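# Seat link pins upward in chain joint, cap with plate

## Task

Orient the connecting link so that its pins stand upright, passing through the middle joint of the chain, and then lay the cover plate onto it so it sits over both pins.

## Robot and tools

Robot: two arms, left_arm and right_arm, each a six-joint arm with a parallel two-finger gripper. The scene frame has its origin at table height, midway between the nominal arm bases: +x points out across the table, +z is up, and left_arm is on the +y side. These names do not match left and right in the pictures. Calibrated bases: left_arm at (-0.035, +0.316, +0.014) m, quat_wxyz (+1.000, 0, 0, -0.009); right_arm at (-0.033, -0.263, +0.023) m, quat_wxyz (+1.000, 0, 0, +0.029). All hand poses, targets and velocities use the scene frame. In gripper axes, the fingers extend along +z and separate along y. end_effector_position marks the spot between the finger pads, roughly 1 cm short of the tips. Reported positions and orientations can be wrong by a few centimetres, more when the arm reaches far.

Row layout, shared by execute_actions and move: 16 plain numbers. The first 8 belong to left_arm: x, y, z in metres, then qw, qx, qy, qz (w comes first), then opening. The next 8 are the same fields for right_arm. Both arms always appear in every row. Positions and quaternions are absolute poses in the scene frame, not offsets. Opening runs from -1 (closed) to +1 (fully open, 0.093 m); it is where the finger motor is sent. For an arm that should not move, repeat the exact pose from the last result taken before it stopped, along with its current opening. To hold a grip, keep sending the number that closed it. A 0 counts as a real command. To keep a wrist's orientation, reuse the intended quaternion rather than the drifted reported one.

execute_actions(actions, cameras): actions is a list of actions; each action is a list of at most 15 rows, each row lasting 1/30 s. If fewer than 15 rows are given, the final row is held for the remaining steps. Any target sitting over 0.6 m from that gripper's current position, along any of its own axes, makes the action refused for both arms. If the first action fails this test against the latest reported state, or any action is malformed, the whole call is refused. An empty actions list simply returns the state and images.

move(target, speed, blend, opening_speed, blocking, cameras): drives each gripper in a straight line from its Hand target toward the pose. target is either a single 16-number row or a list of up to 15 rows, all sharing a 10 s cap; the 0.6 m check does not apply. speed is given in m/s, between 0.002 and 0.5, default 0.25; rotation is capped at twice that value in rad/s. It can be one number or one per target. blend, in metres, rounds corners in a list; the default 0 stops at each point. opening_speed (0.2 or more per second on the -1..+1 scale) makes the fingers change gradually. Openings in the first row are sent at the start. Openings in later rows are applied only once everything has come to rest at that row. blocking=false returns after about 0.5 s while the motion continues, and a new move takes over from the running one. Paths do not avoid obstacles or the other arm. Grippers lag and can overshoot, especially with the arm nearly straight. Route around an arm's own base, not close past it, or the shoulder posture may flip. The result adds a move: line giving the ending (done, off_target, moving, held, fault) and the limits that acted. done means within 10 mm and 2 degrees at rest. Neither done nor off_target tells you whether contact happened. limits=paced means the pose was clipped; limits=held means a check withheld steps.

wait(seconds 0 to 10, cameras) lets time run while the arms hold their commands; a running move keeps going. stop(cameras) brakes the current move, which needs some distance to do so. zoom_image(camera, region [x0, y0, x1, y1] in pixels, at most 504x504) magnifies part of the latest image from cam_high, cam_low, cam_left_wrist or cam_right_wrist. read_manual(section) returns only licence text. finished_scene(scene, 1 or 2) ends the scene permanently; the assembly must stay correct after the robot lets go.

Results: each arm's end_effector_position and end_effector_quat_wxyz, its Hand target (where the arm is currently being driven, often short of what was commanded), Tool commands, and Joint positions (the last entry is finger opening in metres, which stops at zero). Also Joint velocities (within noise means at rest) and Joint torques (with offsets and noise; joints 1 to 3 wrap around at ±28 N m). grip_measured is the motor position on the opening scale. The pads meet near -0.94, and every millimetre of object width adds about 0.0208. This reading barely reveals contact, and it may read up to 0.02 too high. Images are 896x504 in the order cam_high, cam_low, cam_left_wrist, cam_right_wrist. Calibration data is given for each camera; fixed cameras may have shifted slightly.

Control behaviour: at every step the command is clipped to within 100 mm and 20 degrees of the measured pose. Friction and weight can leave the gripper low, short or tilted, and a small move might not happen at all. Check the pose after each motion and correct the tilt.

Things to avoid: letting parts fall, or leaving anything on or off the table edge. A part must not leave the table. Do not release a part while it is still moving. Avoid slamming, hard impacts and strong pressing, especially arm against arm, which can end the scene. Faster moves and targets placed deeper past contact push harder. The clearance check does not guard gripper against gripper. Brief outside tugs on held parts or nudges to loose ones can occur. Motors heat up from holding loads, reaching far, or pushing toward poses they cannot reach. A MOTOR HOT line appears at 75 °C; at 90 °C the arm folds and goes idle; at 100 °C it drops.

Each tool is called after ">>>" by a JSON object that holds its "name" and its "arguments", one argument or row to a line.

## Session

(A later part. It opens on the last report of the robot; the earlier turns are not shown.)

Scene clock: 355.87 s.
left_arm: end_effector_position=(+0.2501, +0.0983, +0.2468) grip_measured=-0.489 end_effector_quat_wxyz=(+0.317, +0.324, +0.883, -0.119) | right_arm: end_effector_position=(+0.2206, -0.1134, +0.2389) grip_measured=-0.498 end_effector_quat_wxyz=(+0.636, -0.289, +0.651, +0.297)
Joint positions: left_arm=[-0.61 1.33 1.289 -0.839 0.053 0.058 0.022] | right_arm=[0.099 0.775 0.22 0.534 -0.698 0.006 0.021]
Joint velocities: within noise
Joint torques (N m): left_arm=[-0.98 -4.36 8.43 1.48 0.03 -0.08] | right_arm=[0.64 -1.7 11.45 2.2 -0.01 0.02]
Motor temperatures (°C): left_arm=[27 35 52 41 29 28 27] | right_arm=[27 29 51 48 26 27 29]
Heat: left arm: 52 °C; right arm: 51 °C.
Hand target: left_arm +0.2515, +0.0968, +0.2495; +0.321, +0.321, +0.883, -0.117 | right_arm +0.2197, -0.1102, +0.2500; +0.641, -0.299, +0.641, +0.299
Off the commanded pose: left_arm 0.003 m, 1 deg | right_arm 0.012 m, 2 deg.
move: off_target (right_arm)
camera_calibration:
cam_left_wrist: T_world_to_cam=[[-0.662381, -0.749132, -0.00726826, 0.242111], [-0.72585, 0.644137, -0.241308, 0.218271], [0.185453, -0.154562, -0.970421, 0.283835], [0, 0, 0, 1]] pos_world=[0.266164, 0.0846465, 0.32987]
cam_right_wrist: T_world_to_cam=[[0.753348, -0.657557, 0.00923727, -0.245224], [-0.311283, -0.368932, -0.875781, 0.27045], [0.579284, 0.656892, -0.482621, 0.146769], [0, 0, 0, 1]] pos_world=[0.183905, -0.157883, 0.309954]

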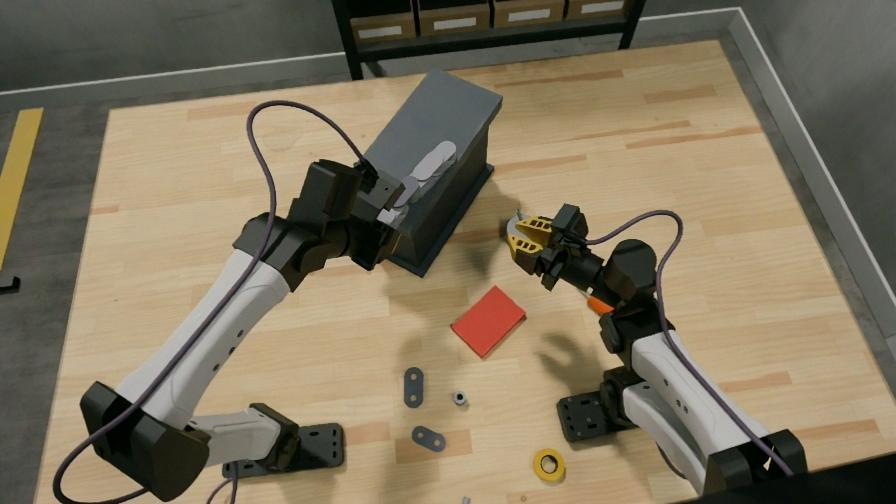

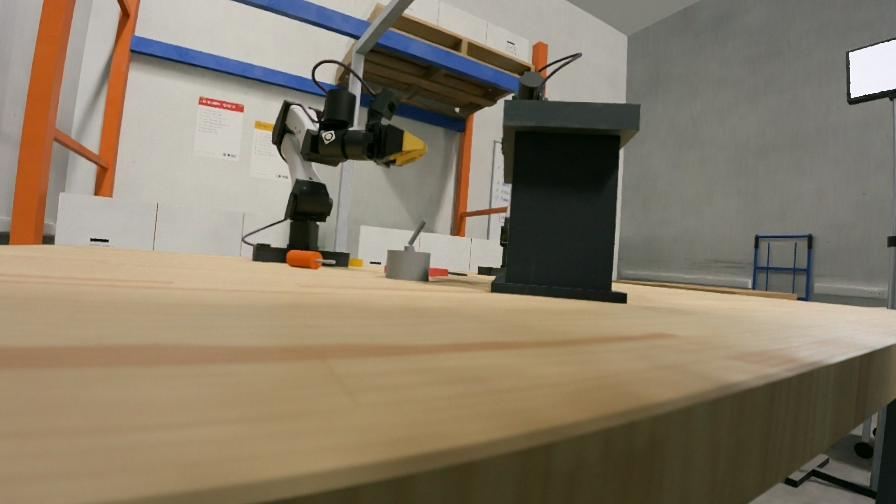

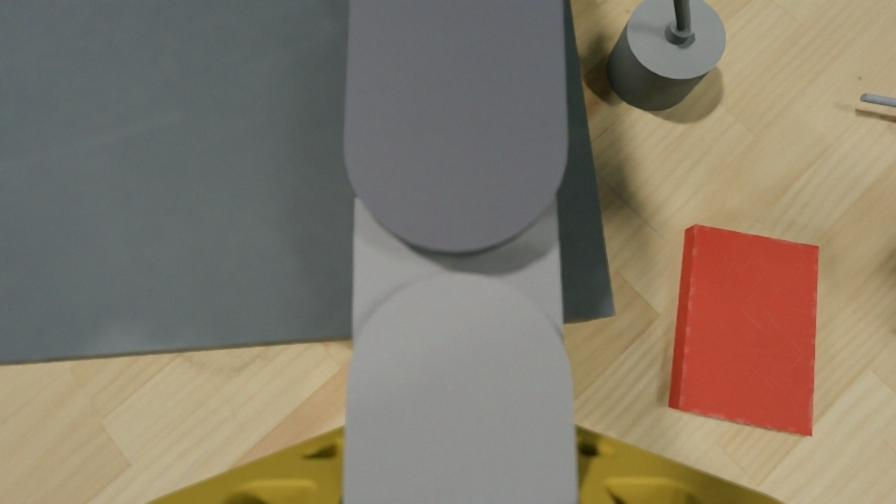

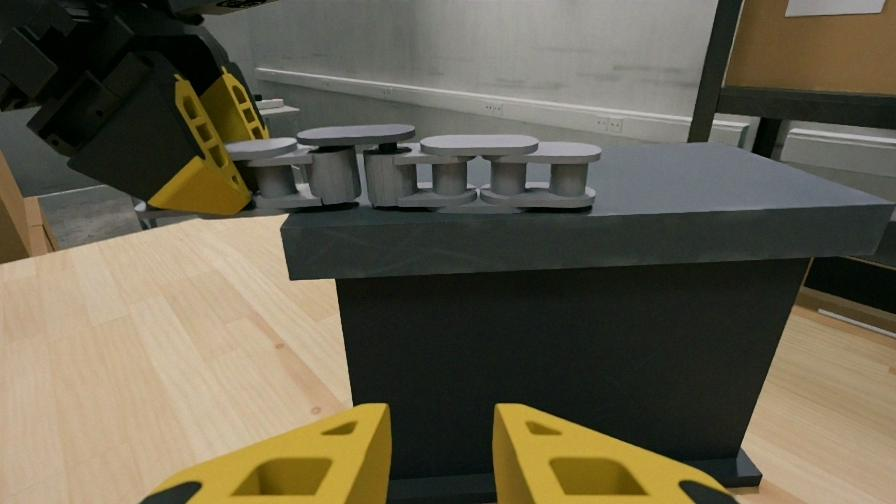

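>>> {"name": "move", "arguments": {
  "target": [0.2285,0.1161,0.2500,0.3214,0.3214,0.8830,-0.1170,-0.55,0.22,-0.11,0.25,0.6409,-0.2988,0.6409,0.2988,-0.5],
  "speed": 0.06,
  "cameras": ["cam_high","cam_left_wrist","cam_right_wrist"]
}}

>>> {"name": "zoom_image", "arguments": {
  "camera": "cam_right_wrist",
  "region": [80, 0, 560, 270]
}}

Scene clock: 370.97 s.
left_arm: end_effector_position=(+0.2292, +0.1135, +0.2414) grip_measured=-0.489 end_effector_quat_wxyz=(+0.308, +0.325, +0.886, -0.116) | right_arm: end_effector_position=(+0.2206, -0.1134, +0.2389) grip_measured=-0.498 end_effector_quat_wxyz=(+0.636, -0.289, +0.651, +0.297)
Joint positions: left_arm=[-0.61 1.247 1.221 -0.875 0.053 0.058 0.022] | right_arm=[0.099 0.775 0.22 0.534 -0.698 0.006 0.021]
Joint velocities: within noise
Joint torques (N m): left_arm=[-0.17 -5.89 7.86 1.45 0.08 -0.01] | right_arm=[0.62 -1.73 11.25 2.22 -0.03 0.04]
Motor temperatures (°C): left_arm=[27 35 53 40 29 28 28] | right_arm=[27 29 52 48 26 27 29]
Heat: left arm: 53 °C; right arm: 52 °C.
Hand target: left_arm +0.2284, +0.1161, +0.2498; +0.321, +0.321, +0.883, -0.117 | right_arm +0.2198, -0.1102, +0.2500; +0.641, -0.299, +0.641, +0.299
Off the commanded pose: left_arm 0.009 m, 2 deg | right_arm 0.012 m, 2 deg.
move: off_target (right_arm)
camera_calibration:
cam_left_wrist: T_world_to_cam=[[-0.662486, -0.749056, -0.00527332, 0.239102], [-0.729709, 0.646933, -0.221365, 0.187741], [0.169226, -0.142803, -0.975177, 0.288342], [0, 0, 0, 1]] pos_world=[0.246603, 0.0988214, 0.324005]
cam_right_wrist: T_world_to_cam=[[0.753348, -0.657557, 0.00923727, -0.245224], [-0.311283, -0.368932, -0.875781, 0.27045], [0.579284, 0.656892, -0.482621, 0.146769], [0, 0, 0, 1]] pos_world=[0.183905, -0.157883, 0.309954]
Images, in order (width x height): cam_high 896x504, cam_left_wrist 896x504, cam_right_wrist 896x504.

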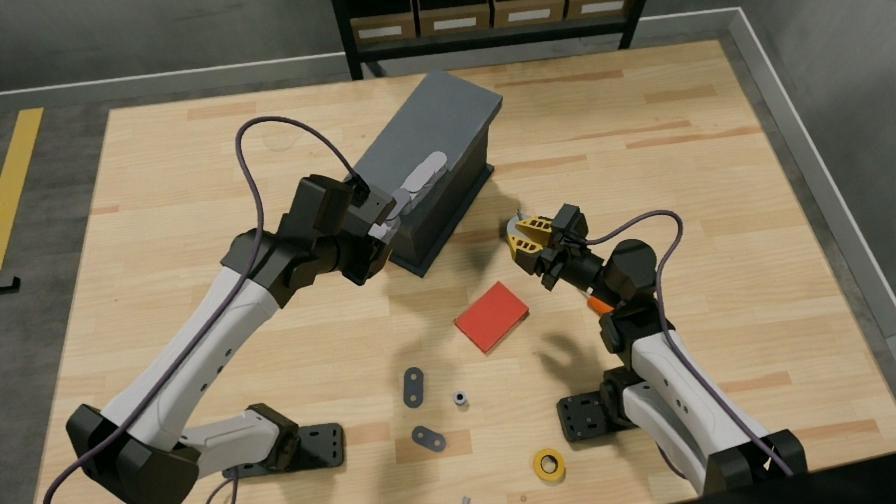

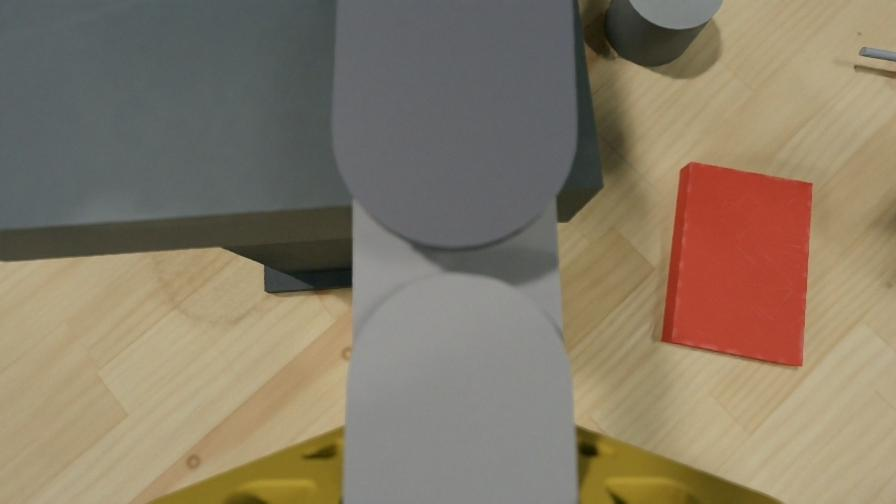

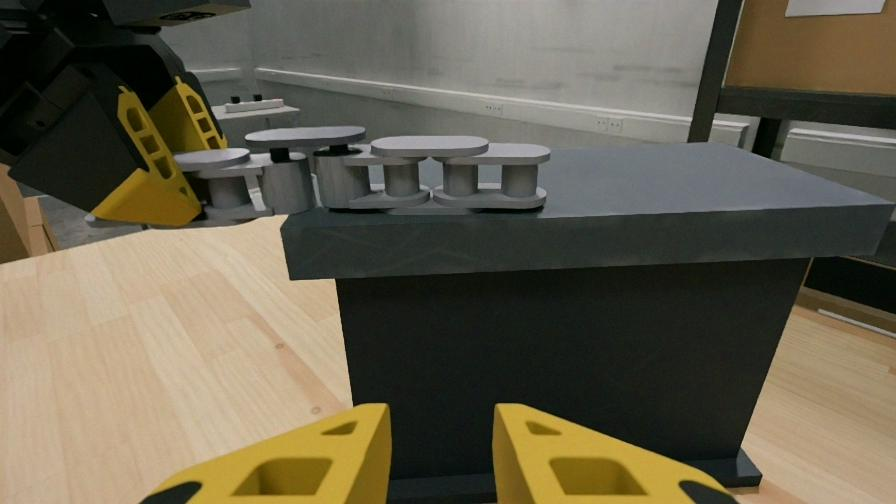

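Scaled by 1.050 from the camera's 896x504 image, which has a finer 1280x720 frame.

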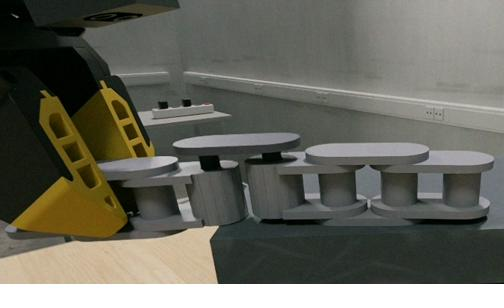

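>>> {"name": "move", "arguments": {
  "target": [
    [0.2285,0.1161,0.2555,0.3214,0.3214,0.8830,-0.1170,-0.55,0.22,-0.11,0.25,0.6409,-0.2988,0.6409,0.2988,-0.5],
    [0.2055,0.1354,0.2575,0.3214,0.3214,0.8830,-0.1170,-0.55,0.22,-0.11,0.25,0.6409,-0.2988,0.6409,0.2988,-0.5]
  ],
  "speed": 0.06,
  "cameras": ["cam_high","cam_left_wrist","cam_right_wrist"]
}}

>>> {"name": "zoom_image", "arguments": {
  "camera": "cam_right_wrist",
  "region": [80, 0, 560, 270]
}}

Scene clock: 379.17 s.
left_arm: end_effector_position=(+0.2013, +0.1359, +0.2431) grip_measured=-0.489 end_effector_quat_wxyz=(+0.292, +0.324, +0.893, -0.111) | right_arm: end_effector_position=(+0.2206, -0.1134, +0.2389) grip_measured=-0.498 end_effector_quat_wxyz=(+0.636, -0.289, +0.651, +0.297)
Joint positions: left_arm=[-0.603 1.146 1.189 -0.979 0.053 0.058 0.022] | right_arm=[0.099 0.775 0.22 0.534 -0.698 0.006 0.021]
Joint velocities: within noise
Joint torques (N m): left_arm=[0.35 -5.23 8.1 1.64 0.14 0.08] | right_arm=[0.5 -1.74 11.45 2.19 -0.03 0.04]
Motor temperatures (°C): left_arm=[27 35 53 40 29 28 28] | right_arm=[27 29 52 48 26 27 29]
Heat: left arm: 53 °C; right arm: 52 °C.
Hand target: left_arm +0.2051, +0.1356, +0.2576; +0.321, +0.321, +0.883, -0.117 | right_arm +0.2198, -0.1102, +0.2500; +0.641, -0.299, +0.641, +0.299
Off the commanded pose: left_arm 0.015 m, 4 deg | right_arm 0.012 m, 2 deg.
move: off_target (left_arm, right_arm)
camera_calibration:
cam_left_wrist: T_world_to_cam=[[-0.658005, -0.753012, -0.0017958, 0.236244], [-0.739591, 0.646722, -0.186429, 0.146806], [0.141545, -0.121343, -0.982467, 0.302397], [0, 0, 0, 1]] pos_world=[0.221223, 0.119646, 0.324888]
cam_right_wrist: T_world_to_cam=[[0.753348, -0.657557, 0.00923727, -0.245224], [-0.311283, -0.368932, -0.875781, 0.27045], [0.579284, 0.656892, -0.482621, 0.146769], [0, 0, 0, 1]] pos_world=[0.183905, -0.157883, 0.309954]
Images, in order (width x height): cam_high 896x504, cam_left_wrist 896x504, cam_right_wrist 896x504.

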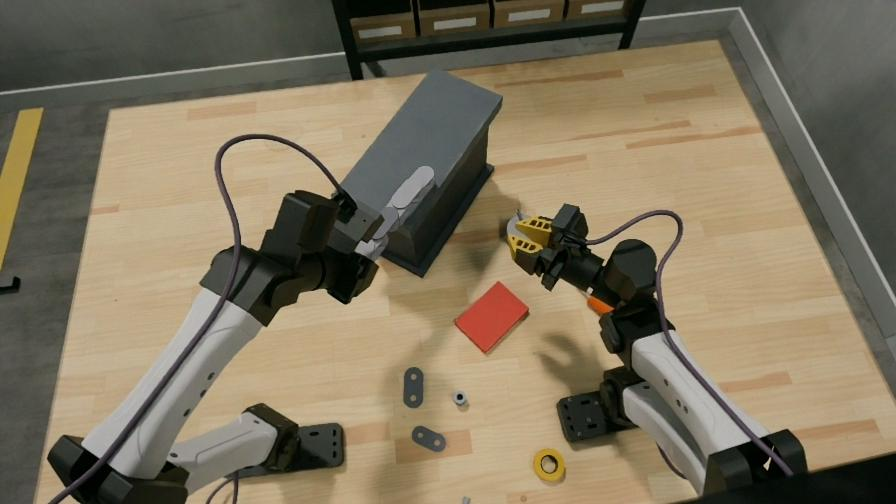

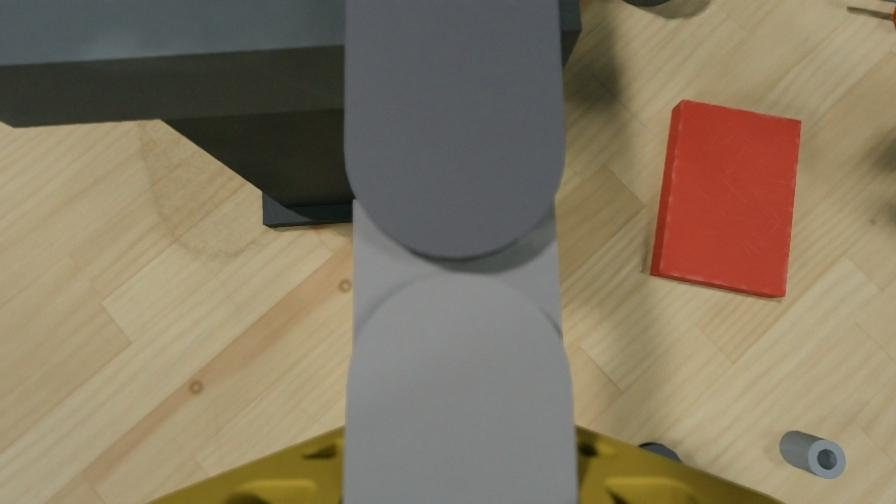

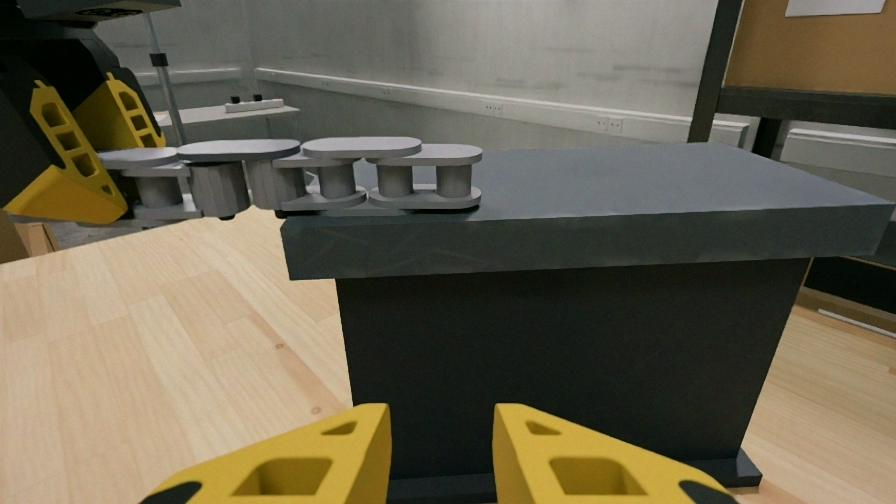

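Scaled by 1.050 from the camera's 896x504 image, which has a finer 1280x720 frame.

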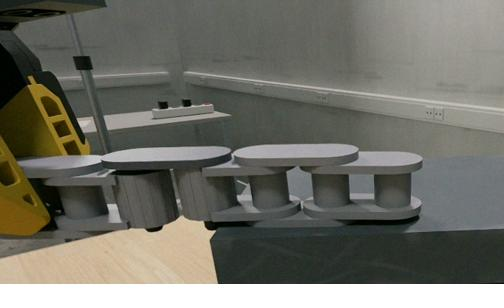

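>>> {"name": "move", "arguments": {
  "target": [
    [0.2055,0.1354,0.262,0.3483,0.3177,0.8728,-0.1267,-0.55,0.22,-0.11,0.25,0.6409,-0.2988,0.6409,0.2988,-0.5],
    [0.1900,0.1485,0.263,0.3483,0.3177,0.8728,-0.1267,-0.55,0.22,-0.11,0.25,0.6409,-0.2988,0.6409,0.2988,-0.5]
  ],
  "speed": 0.06,
  "cameras": ["cam_high","cam_left_wrist","cam_right_wrist"]
}}

>>> {"name": "zoom_image", "arguments": {
  "camera": "cam_right_wrist",
  "region": [0, 0, 500, 270]
}}

Scene clock: 391.80 s.
left_arm: end_effector_position=(+0.1843, +0.1530, +0.2446) grip_measured=-0.489 end_effector_quat_wxyz=(+0.311, +0.318, +0.888, -0.113) | right_arm: end_effector_position=(+0.2206, -0.1134, +0.2389) grip_measured=-0.498 end_effector_quat_wxyz=(+0.636, -0.289, +0.651, +0.297)
Joint positions: left_arm=[-0.589 1.026 1.112 -0.984 0.053 0.063 0.022] | right_arm=[0.099 0.775 0.22 0.534 -0.698 0.006 0.021]
Joint velocities: within noise
Joint torques (N m): left_arm=[0.35 -4.3 8.42 1.87 0.27 0.1] | right_arm=[0.5 -1.7 11.22 2.2 -0.01 0.04]
Motor temperatures (°C): left_arm=[27 35 52 41 29 28 28] | right_arm=[27 29 52 48 26 27 29]
Heat: left arm: 52 °C; right arm: 52 °C.
Hand target: left_arm +0.1893, +0.1491, +0.2632; +0.348, +0.318, +0.873, -0.126 | right_arm +0.2198, -0.1102, +0.2500; +0.641, -0.299, +0.641, +0.299
Off the commanded pose: left_arm 0.020 m, 5 deg | right_arm 0.012 m, 2 deg.
move: off_target (left_arm, right_arm)
camera_calibration:
cam_left_wrist: T_world_to_cam=[[-0.650285, -0.759635, -0.00917983, 0.239275], [-0.738909, 0.635257, -0.22464, 0.134415], [0.176476, -0.139297, -0.974399, 0.302716], [0, 0, 0, 1]] pos_world=[0.201495, 0.138541, 0.327358]
cam_right_wrist: T_world_to_cam=[[0.753348, -0.657557, 0.00923727, -0.245224], [-0.311283, -0.368932, -0.875781, 0.27045], [0.579284, 0.656892, -0.482621, 0.146769], [0, 0, 0, 1]] pos_world=[0.183905, -0.157883, 0.309954]
Images, in order (width x height): cam_high 896x504, cam_left_wrist 896x504, cam_right_wrist 896x504.

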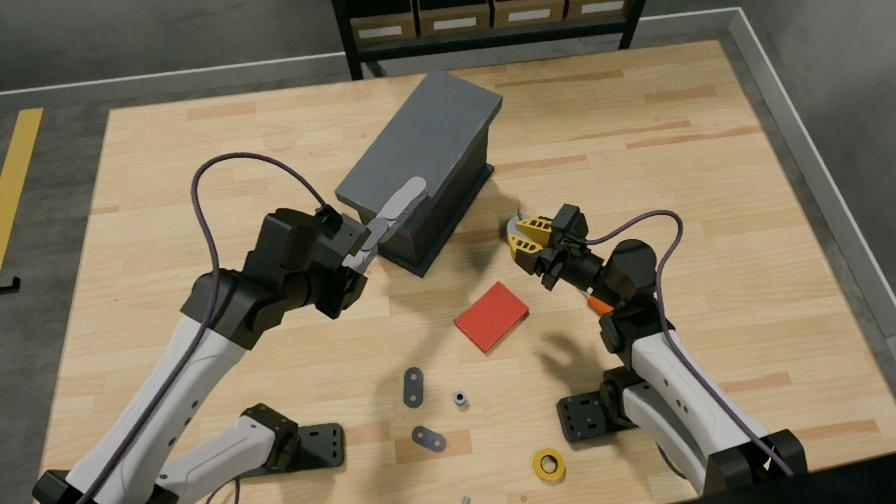

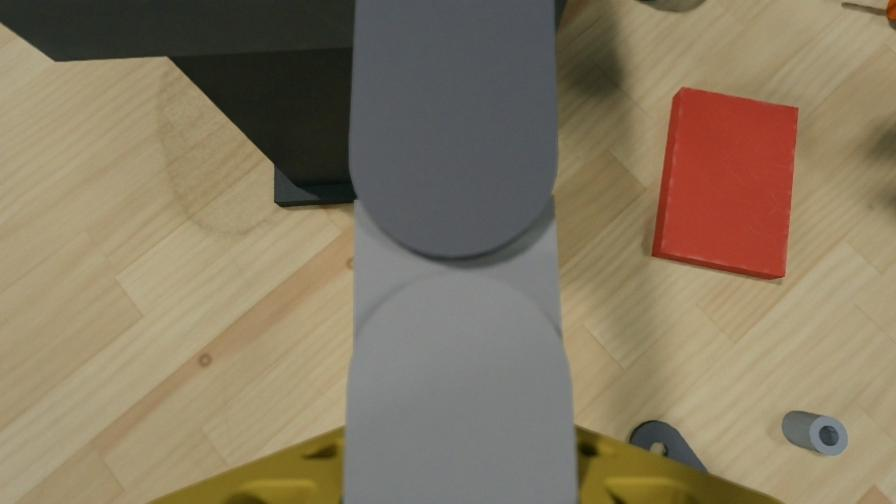

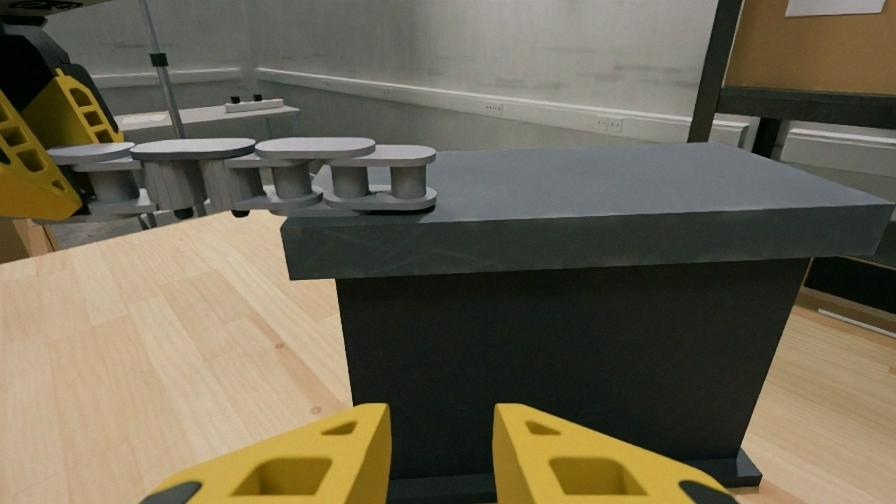

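Scaled by 1.008 from the camera's 896x504 image, which has a finer 1280x720 frame.

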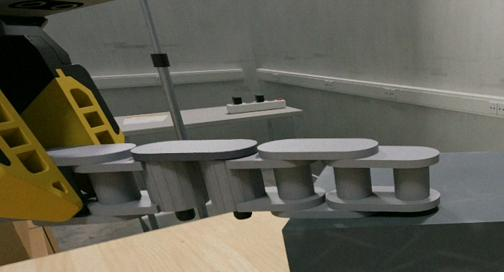

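>>> {"name": "move", "arguments": {
  "target": [
    [0.1900,0.1485,0.263,0.3483,0.3177,0.8728,-0.1267,-0.55,0.19,-0.07,0.26,0.2419,0.2419,0.6645,0.6645,0.3],
    [0.1900,0.1485,0.263,0.3483,0.3177,0.8728,-0.1267,-0.55,0.160,0.015,0.26,0.2419,0.2419,0.6645,0.6645,0.3]
  ],
  "blend": [0.02,0],
  "speed": [0.3,0.15]
}}

Scene clock: 452.13 s.
left_arm: end_effector_position=(+0.1840, +0.1532, +0.2443) grip_measured=-0.489 end_effector_quat_wxyz=(+0.310, +0.319, +0.888, -0.112) | right_arm: end_effector_position=(+0.1585, +0.0111, +0.2469) grip_measured=+0.298 end_effector_quat_wxyz=(+0.240, +0.241, +0.675, +0.655)
Joint positions: left_arm=[-0.589 1.026 1.112 -0.986 0.053 0.064 0.022] | right_arm=[0.987 0.914 0.3 0.586 0.169 1.568 0.06]
Joint velocities: within noise
Joint torques (N m): left_arm=[0.29 -4.29 8.47 1.87 0.28 0.1] | right_arm=[0.47 -1.63 11.56 2.6 0.16 0.11]
Motor temperatures (°C): left_arm=[27 35 49 46 29 28 29] | right_arm=[27 29 53 48 26 27 29]
Heat: left arm: 49 °C; right arm: 53 °C.
Hand target: left_arm +0.1892, +0.1491, +0.2632; +0.348, +0.318, +0.873, -0.126 | right_arm +0.1596, +0.0146, +0.2599; +0.242, +0.242, +0.665, +0.665
Off the commanded pose: left_arm 0.020 m, 5 deg | right_arm 0.014 m, 2 deg.
move: off_target (left_arm, right_arm)
camera_calibration:
cam_left_wrist: T_world_to_cam=[[-0.650749, -0.759234, -0.00946189, 0.239328], [-0.738812, 0.636022, -0.222782, 0.133411], [0.175162, -0.137985, -0.974822, 0.302661], [0, 0, 0, 1]] pos_world=[0.201294, 0.138616, 0.327027]
cam_right_wrist: T_world_to_cam=[[0.00925088, -0.0452799, -0.998932, 0.2434], [-0.978789, 0.204051, -0.0183136, 0.191827], [0.204662, 0.977913, -0.0424318, 0.0519633], [0, 0, 0, 1]] pos_world=[0.174871, -0.0789367, 0.248858]

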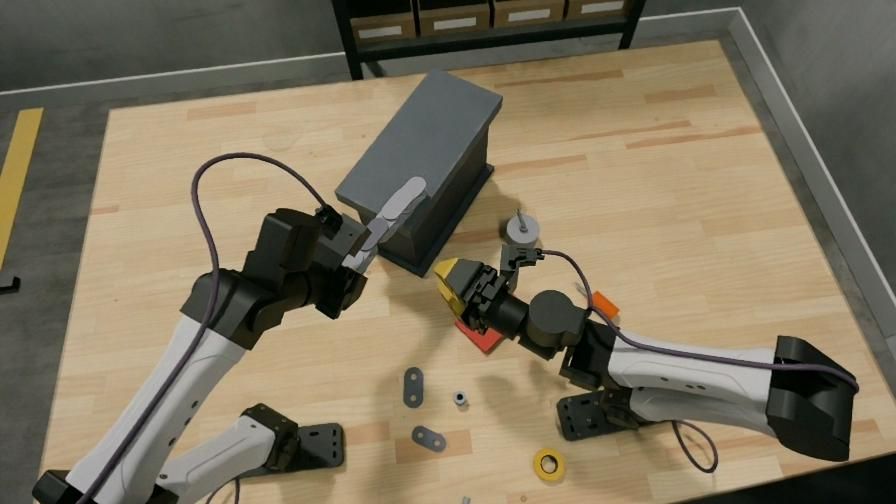

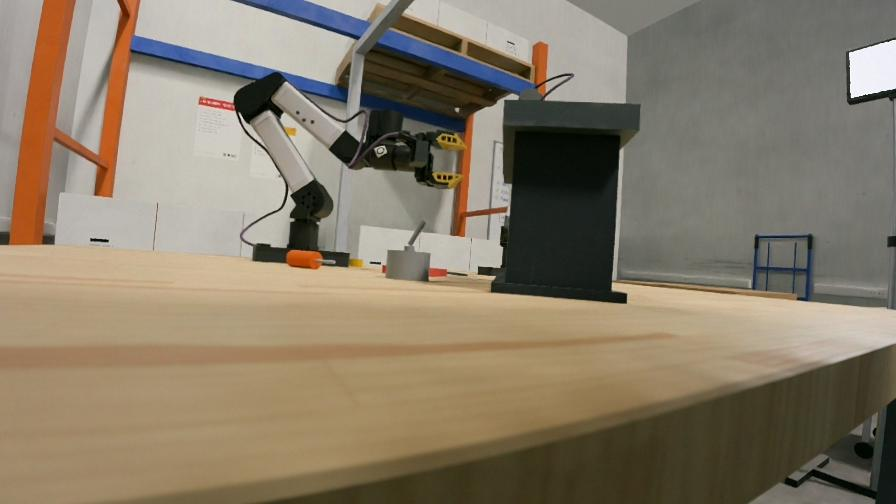

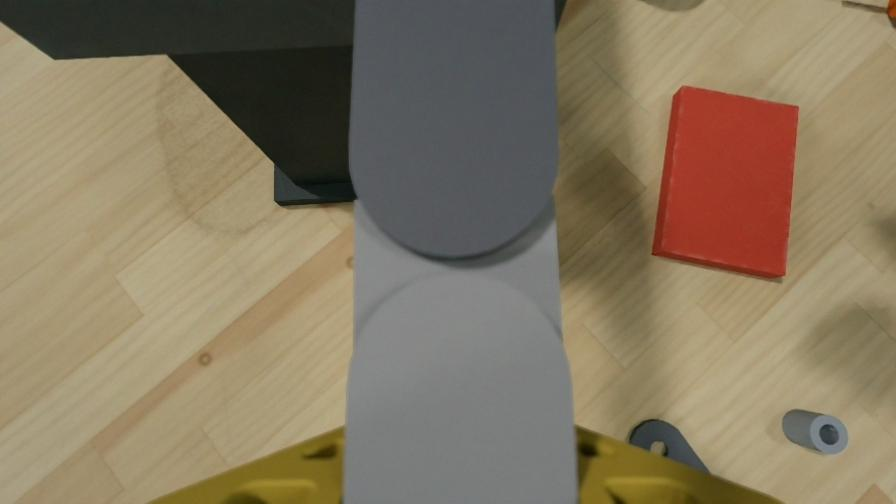

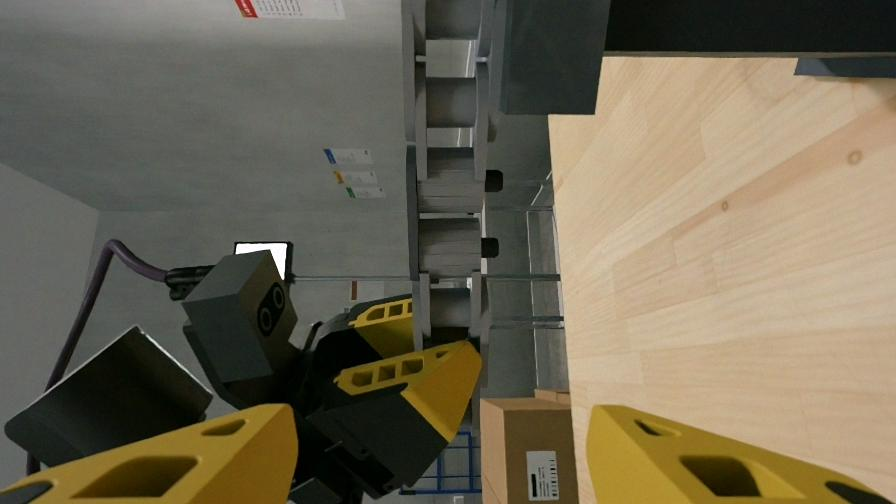

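>>> {"name": "zoom_image", "arguments": {
  "camera": "cam_right_wrist",
  "region": [330, 0, 630, 360]
}}

Scaled by 1.400 from the camera's 896x504 image, which has a finer 1280x720 frame.

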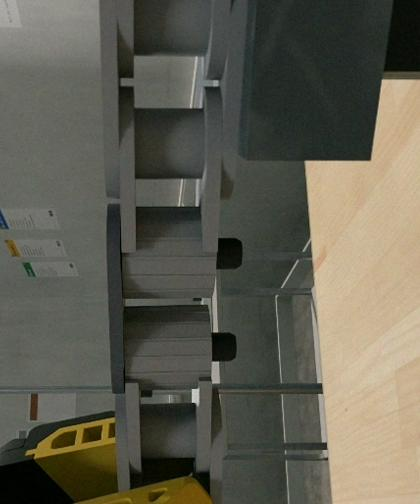

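>>> {"name": "move", "arguments": {
  "target": [0.1900,0.1485,0.263,0.3483,0.3177,0.8728,-0.1267,-0.55,0.1925,0.066,0.2575,0.2450,0.2387,0.6557,0.6731,0.2],
  "speed": 0.12,
  "cameras": ["cam_high","cam_left_wrist","cam_right_wrist"]
}}

>>> {"name": "zoom_image", "arguments": {
  "camera": "cam_right_wrist",
  "region": [330, 0, 630, 360]
}}

Scene clock: 496.63 s.
left_arm: end_effector_position=(+0.1840, +0.1532, +0.2443) grip_measured=-0.489 end_effector_quat_wxyz=(+0.310, +0.319, +0.888, -0.112) | right_arm: end_effector_position=(+0.1885, +0.0625, +0.2486) grip_measured=+0.202 end_effector_quat_wxyz=(+0.243, +0.240, +0.663, +0.667)
Joint positions: left_arm=[-0.589 1.026 1.112 -0.986 0.053 0.064 0.022] | right_arm=[0.987 1.282 0.442 0.846 0.171 1.568 0.055]
Joint velocities: within noise
Joint torques (N m): left_arm=[0.38 -4.33 8.44 1.87 0.26 0.09] | right_arm=[-0.75 -3.99 10.59 2.58 0.01 0.03]
Motor temperatures (°C): left_arm=[27 34 49 47 29 28 29] | right_arm=[27 29 51 48 26 27 29]
Heat: left arm: 49 °C; right arm: 51 °C.
Hand target: left_arm +0.1892, +0.1491, +0.2632; +0.348, +0.318, +0.873, -0.126 | right_arm +0.1923, +0.0657, +0.2574; +0.245, +0.239, +0.656, +0.673
Off the commanded pose: left_arm 0.020 m, 5 deg | right_arm 0.010 m, 1 deg.
move: off_target (left_arm)
camera_calibration:
cam_left_wrist: T_world_to_cam=[[-0.650749, -0.759234, -0.00946189, 0.239328], [-0.738812, 0.636022, -0.222782, 0.133411], [0.175162, -0.137985, -0.974822, 0.302661], [0, 0, 0, 1]] pos_world=[0.201294, 0.138616, 0.327027]
cam_right_wrist: T_world_to_cam=[[0.0260445, -0.0162794, -0.999528, 0.24232], [-0.978157, 0.205855, -0.0288404, 0.213117], [0.206228, 0.978447, -0.0105624, -0.012611], [0, 0, 0, 1]] pos_world=[0.204752, -0.0275873, 0.248219]
Images, in order (width x height): cam_high 896x504, cam_left_wrist 896x504, cam_right_wrist 896x504.

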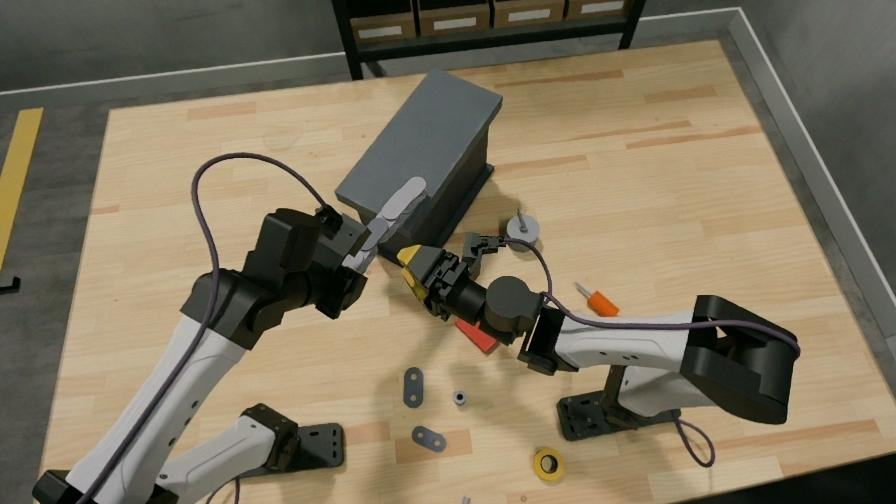

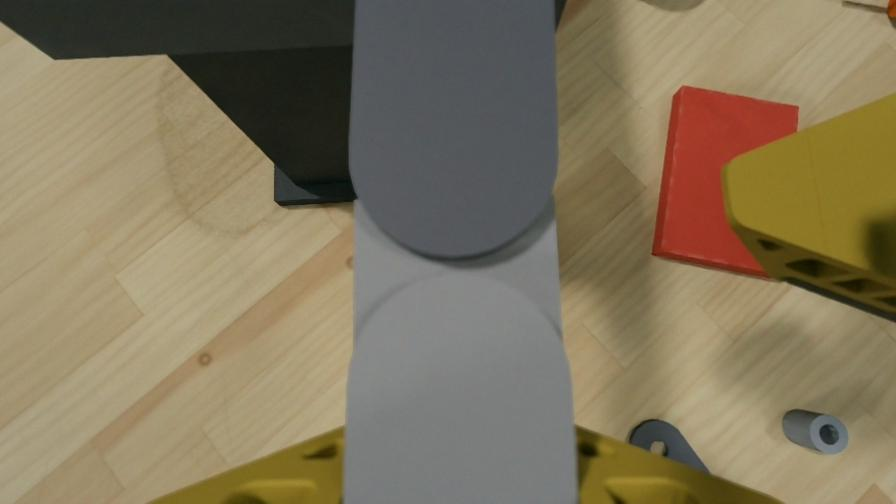

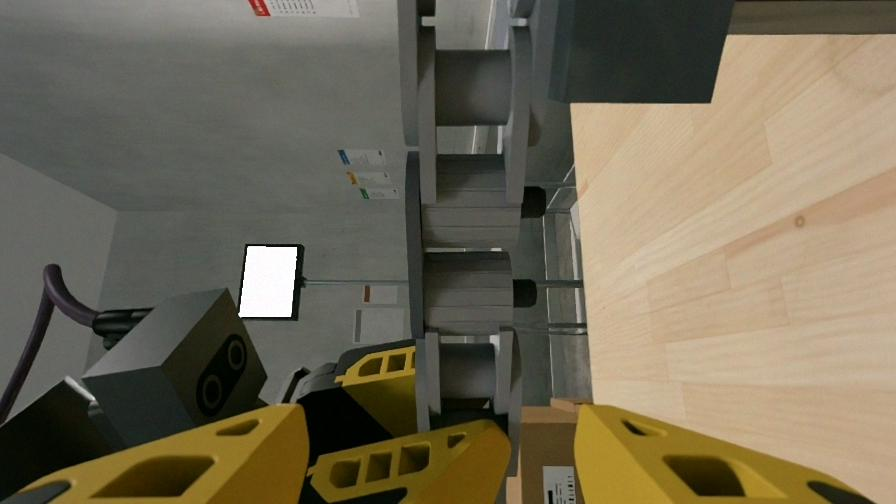

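Scaled by 1.400 from the camera's 896x504 image, which has a finer 1280x720 frame.

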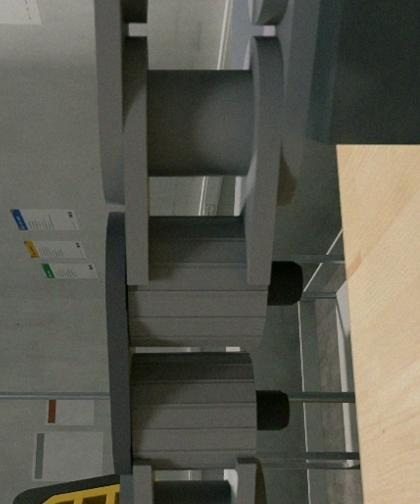

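>>> {"name": "move", "arguments": {
  "target": [0.1900,0.1485,0.263,0.3483,0.3177,0.8728,-0.1267,-0.55,0.2214,0.1005,0.2515,0.2450,0.2387,0.6557,0.6731,0.2],
  "speed": 0.1,
  "cameras": ["cam_high","cam_left_wrist","cam_right_wrist"]
}}

>>> {"name": "zoom_image", "arguments": {
  "camera": "cam_right_wrist",
  "region": [250, 60, 650, 504]
}}

Scene clock: 522.77 s.
left_arm: end_effector_position=(+0.1840, +0.1532, +0.2443) grip_measured=-0.489 end_effector_quat_wxyz=(+0.310, +0.319, +0.888, -0.112) | right_arm: end_effector_position=(+0.2172, +0.0965, +0.2440) grip_measured=+0.202 end_effector_quat_wxyz=(+0.245, +0.241, +0.662, +0.666)
Joint positions: left_arm=[-0.589 1.026 1.112 -0.986 0.053 0.064 0.022] | right_arm=[0.962 1.495 0.581 0.922 0.151 1.568 0.055]
Joint velocities: within noise
Joint torques (N m): left_arm=[0.32 -4.34 8.44 1.88 0.27 0.09] | right_arm=[-0.96 -5.44 10.02 2.55 -0.02 0.06]
Motor temperatures (°C): left_arm=[27 34 50 47 29 28 30] | right_arm=[27 30 52 50 26 27 29]
Heat: left arm: 50 °C; right arm: 52 °C.
Hand target: left_arm +0.1892, +0.1491, +0.2632; +0.348, +0.318, +0.873, -0.126 | right_arm +0.2212, +0.1002, +0.2513; +0.245, +0.239, +0.656, +0.673
Off the commanded pose: left_arm 0.020 m, 5 deg | right_arm 0.009 m, 1 deg.
move: off_target (left_arm)
camera_calibration:
cam_left_wrist: T_world_to_cam=[[-0.650749, -0.759234, -0.00946189, 0.239328], [-0.738812, 0.636022, -0.222782, 0.133411], [0.175162, -0.137985, -0.974822, 0.302661], [0, 0, 0, 1]] pos_world=[0.201294, 0.138616, 0.327027]
cam_right_wrist: T_world_to_cam=[[0.0268584, -0.0151941, -0.999524, 0.237309], [-0.976937, 0.211485, -0.0294663, 0.233407], [0.211832, 0.977263, -0.00916352, -0.0533338], [0, 0, 0, 1]] pos_world=[0.232948, 0.00636454, 0.243585]
Images, in order (width x height): cam_high 896x504, cam_left_wrist 896x504, cam_right_wrist 896x504.

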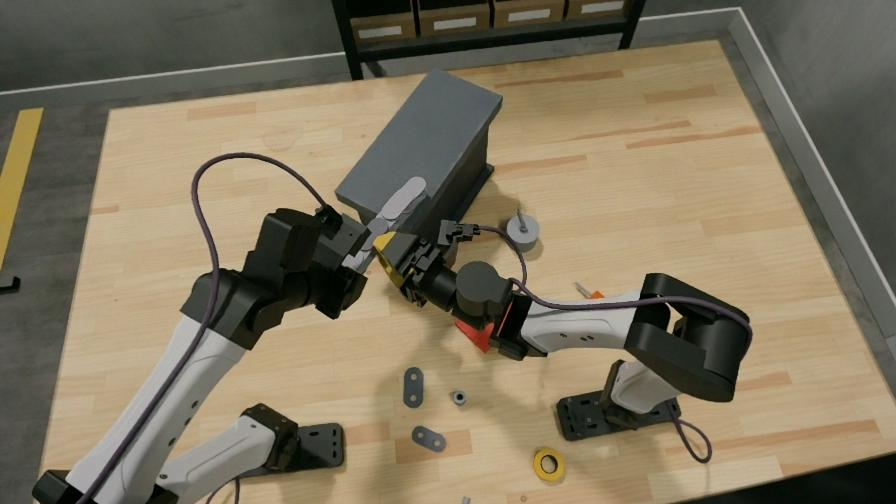

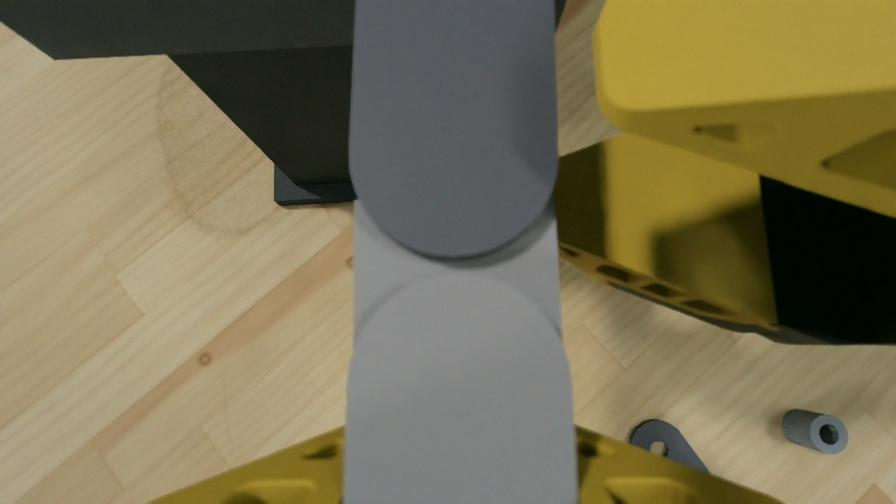

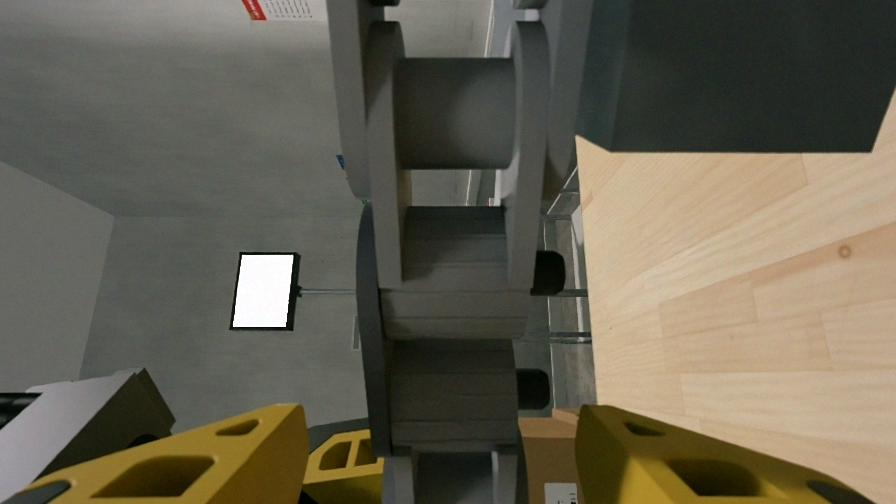

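Scaled by 1.135 from the camera's 896x504 image, which has a finer 1280x720 frame.

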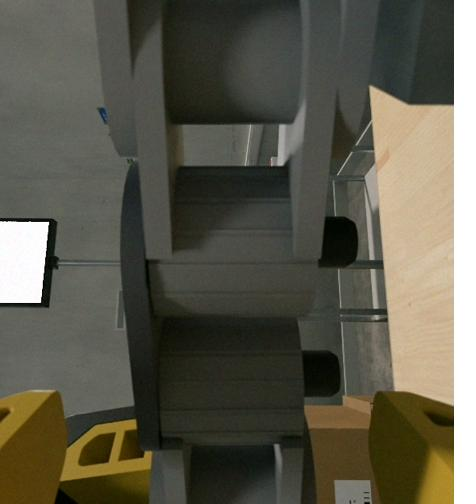

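>>> {"name": "zoom_image", "arguments": {
  "camera": "cam_left_wrist",
  "region": [330, 0, 800, 350]
}}

>>> {"name": "zoom_image", "arguments": {
  "camera": "cam_high",
  "region": [320, 150, 500, 320]
}}

Scaled by 1.072 from the camera's 896x504 image, which has a finer 1280x720 frame.

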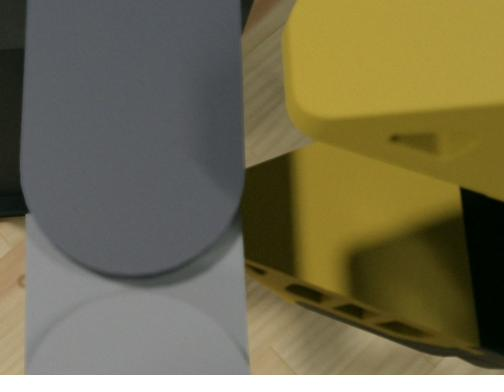

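Scaled by 2.800 from the camera's 896x504 image, which has a finer 1280x720 frame.

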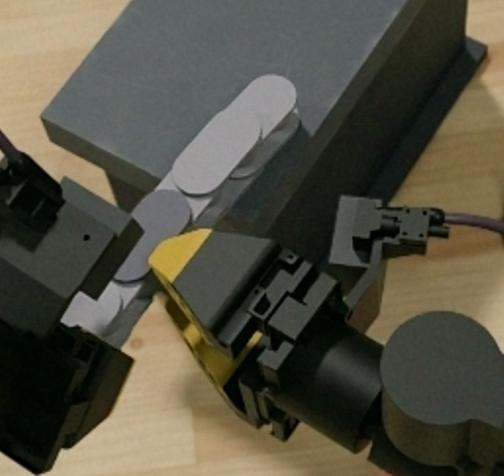

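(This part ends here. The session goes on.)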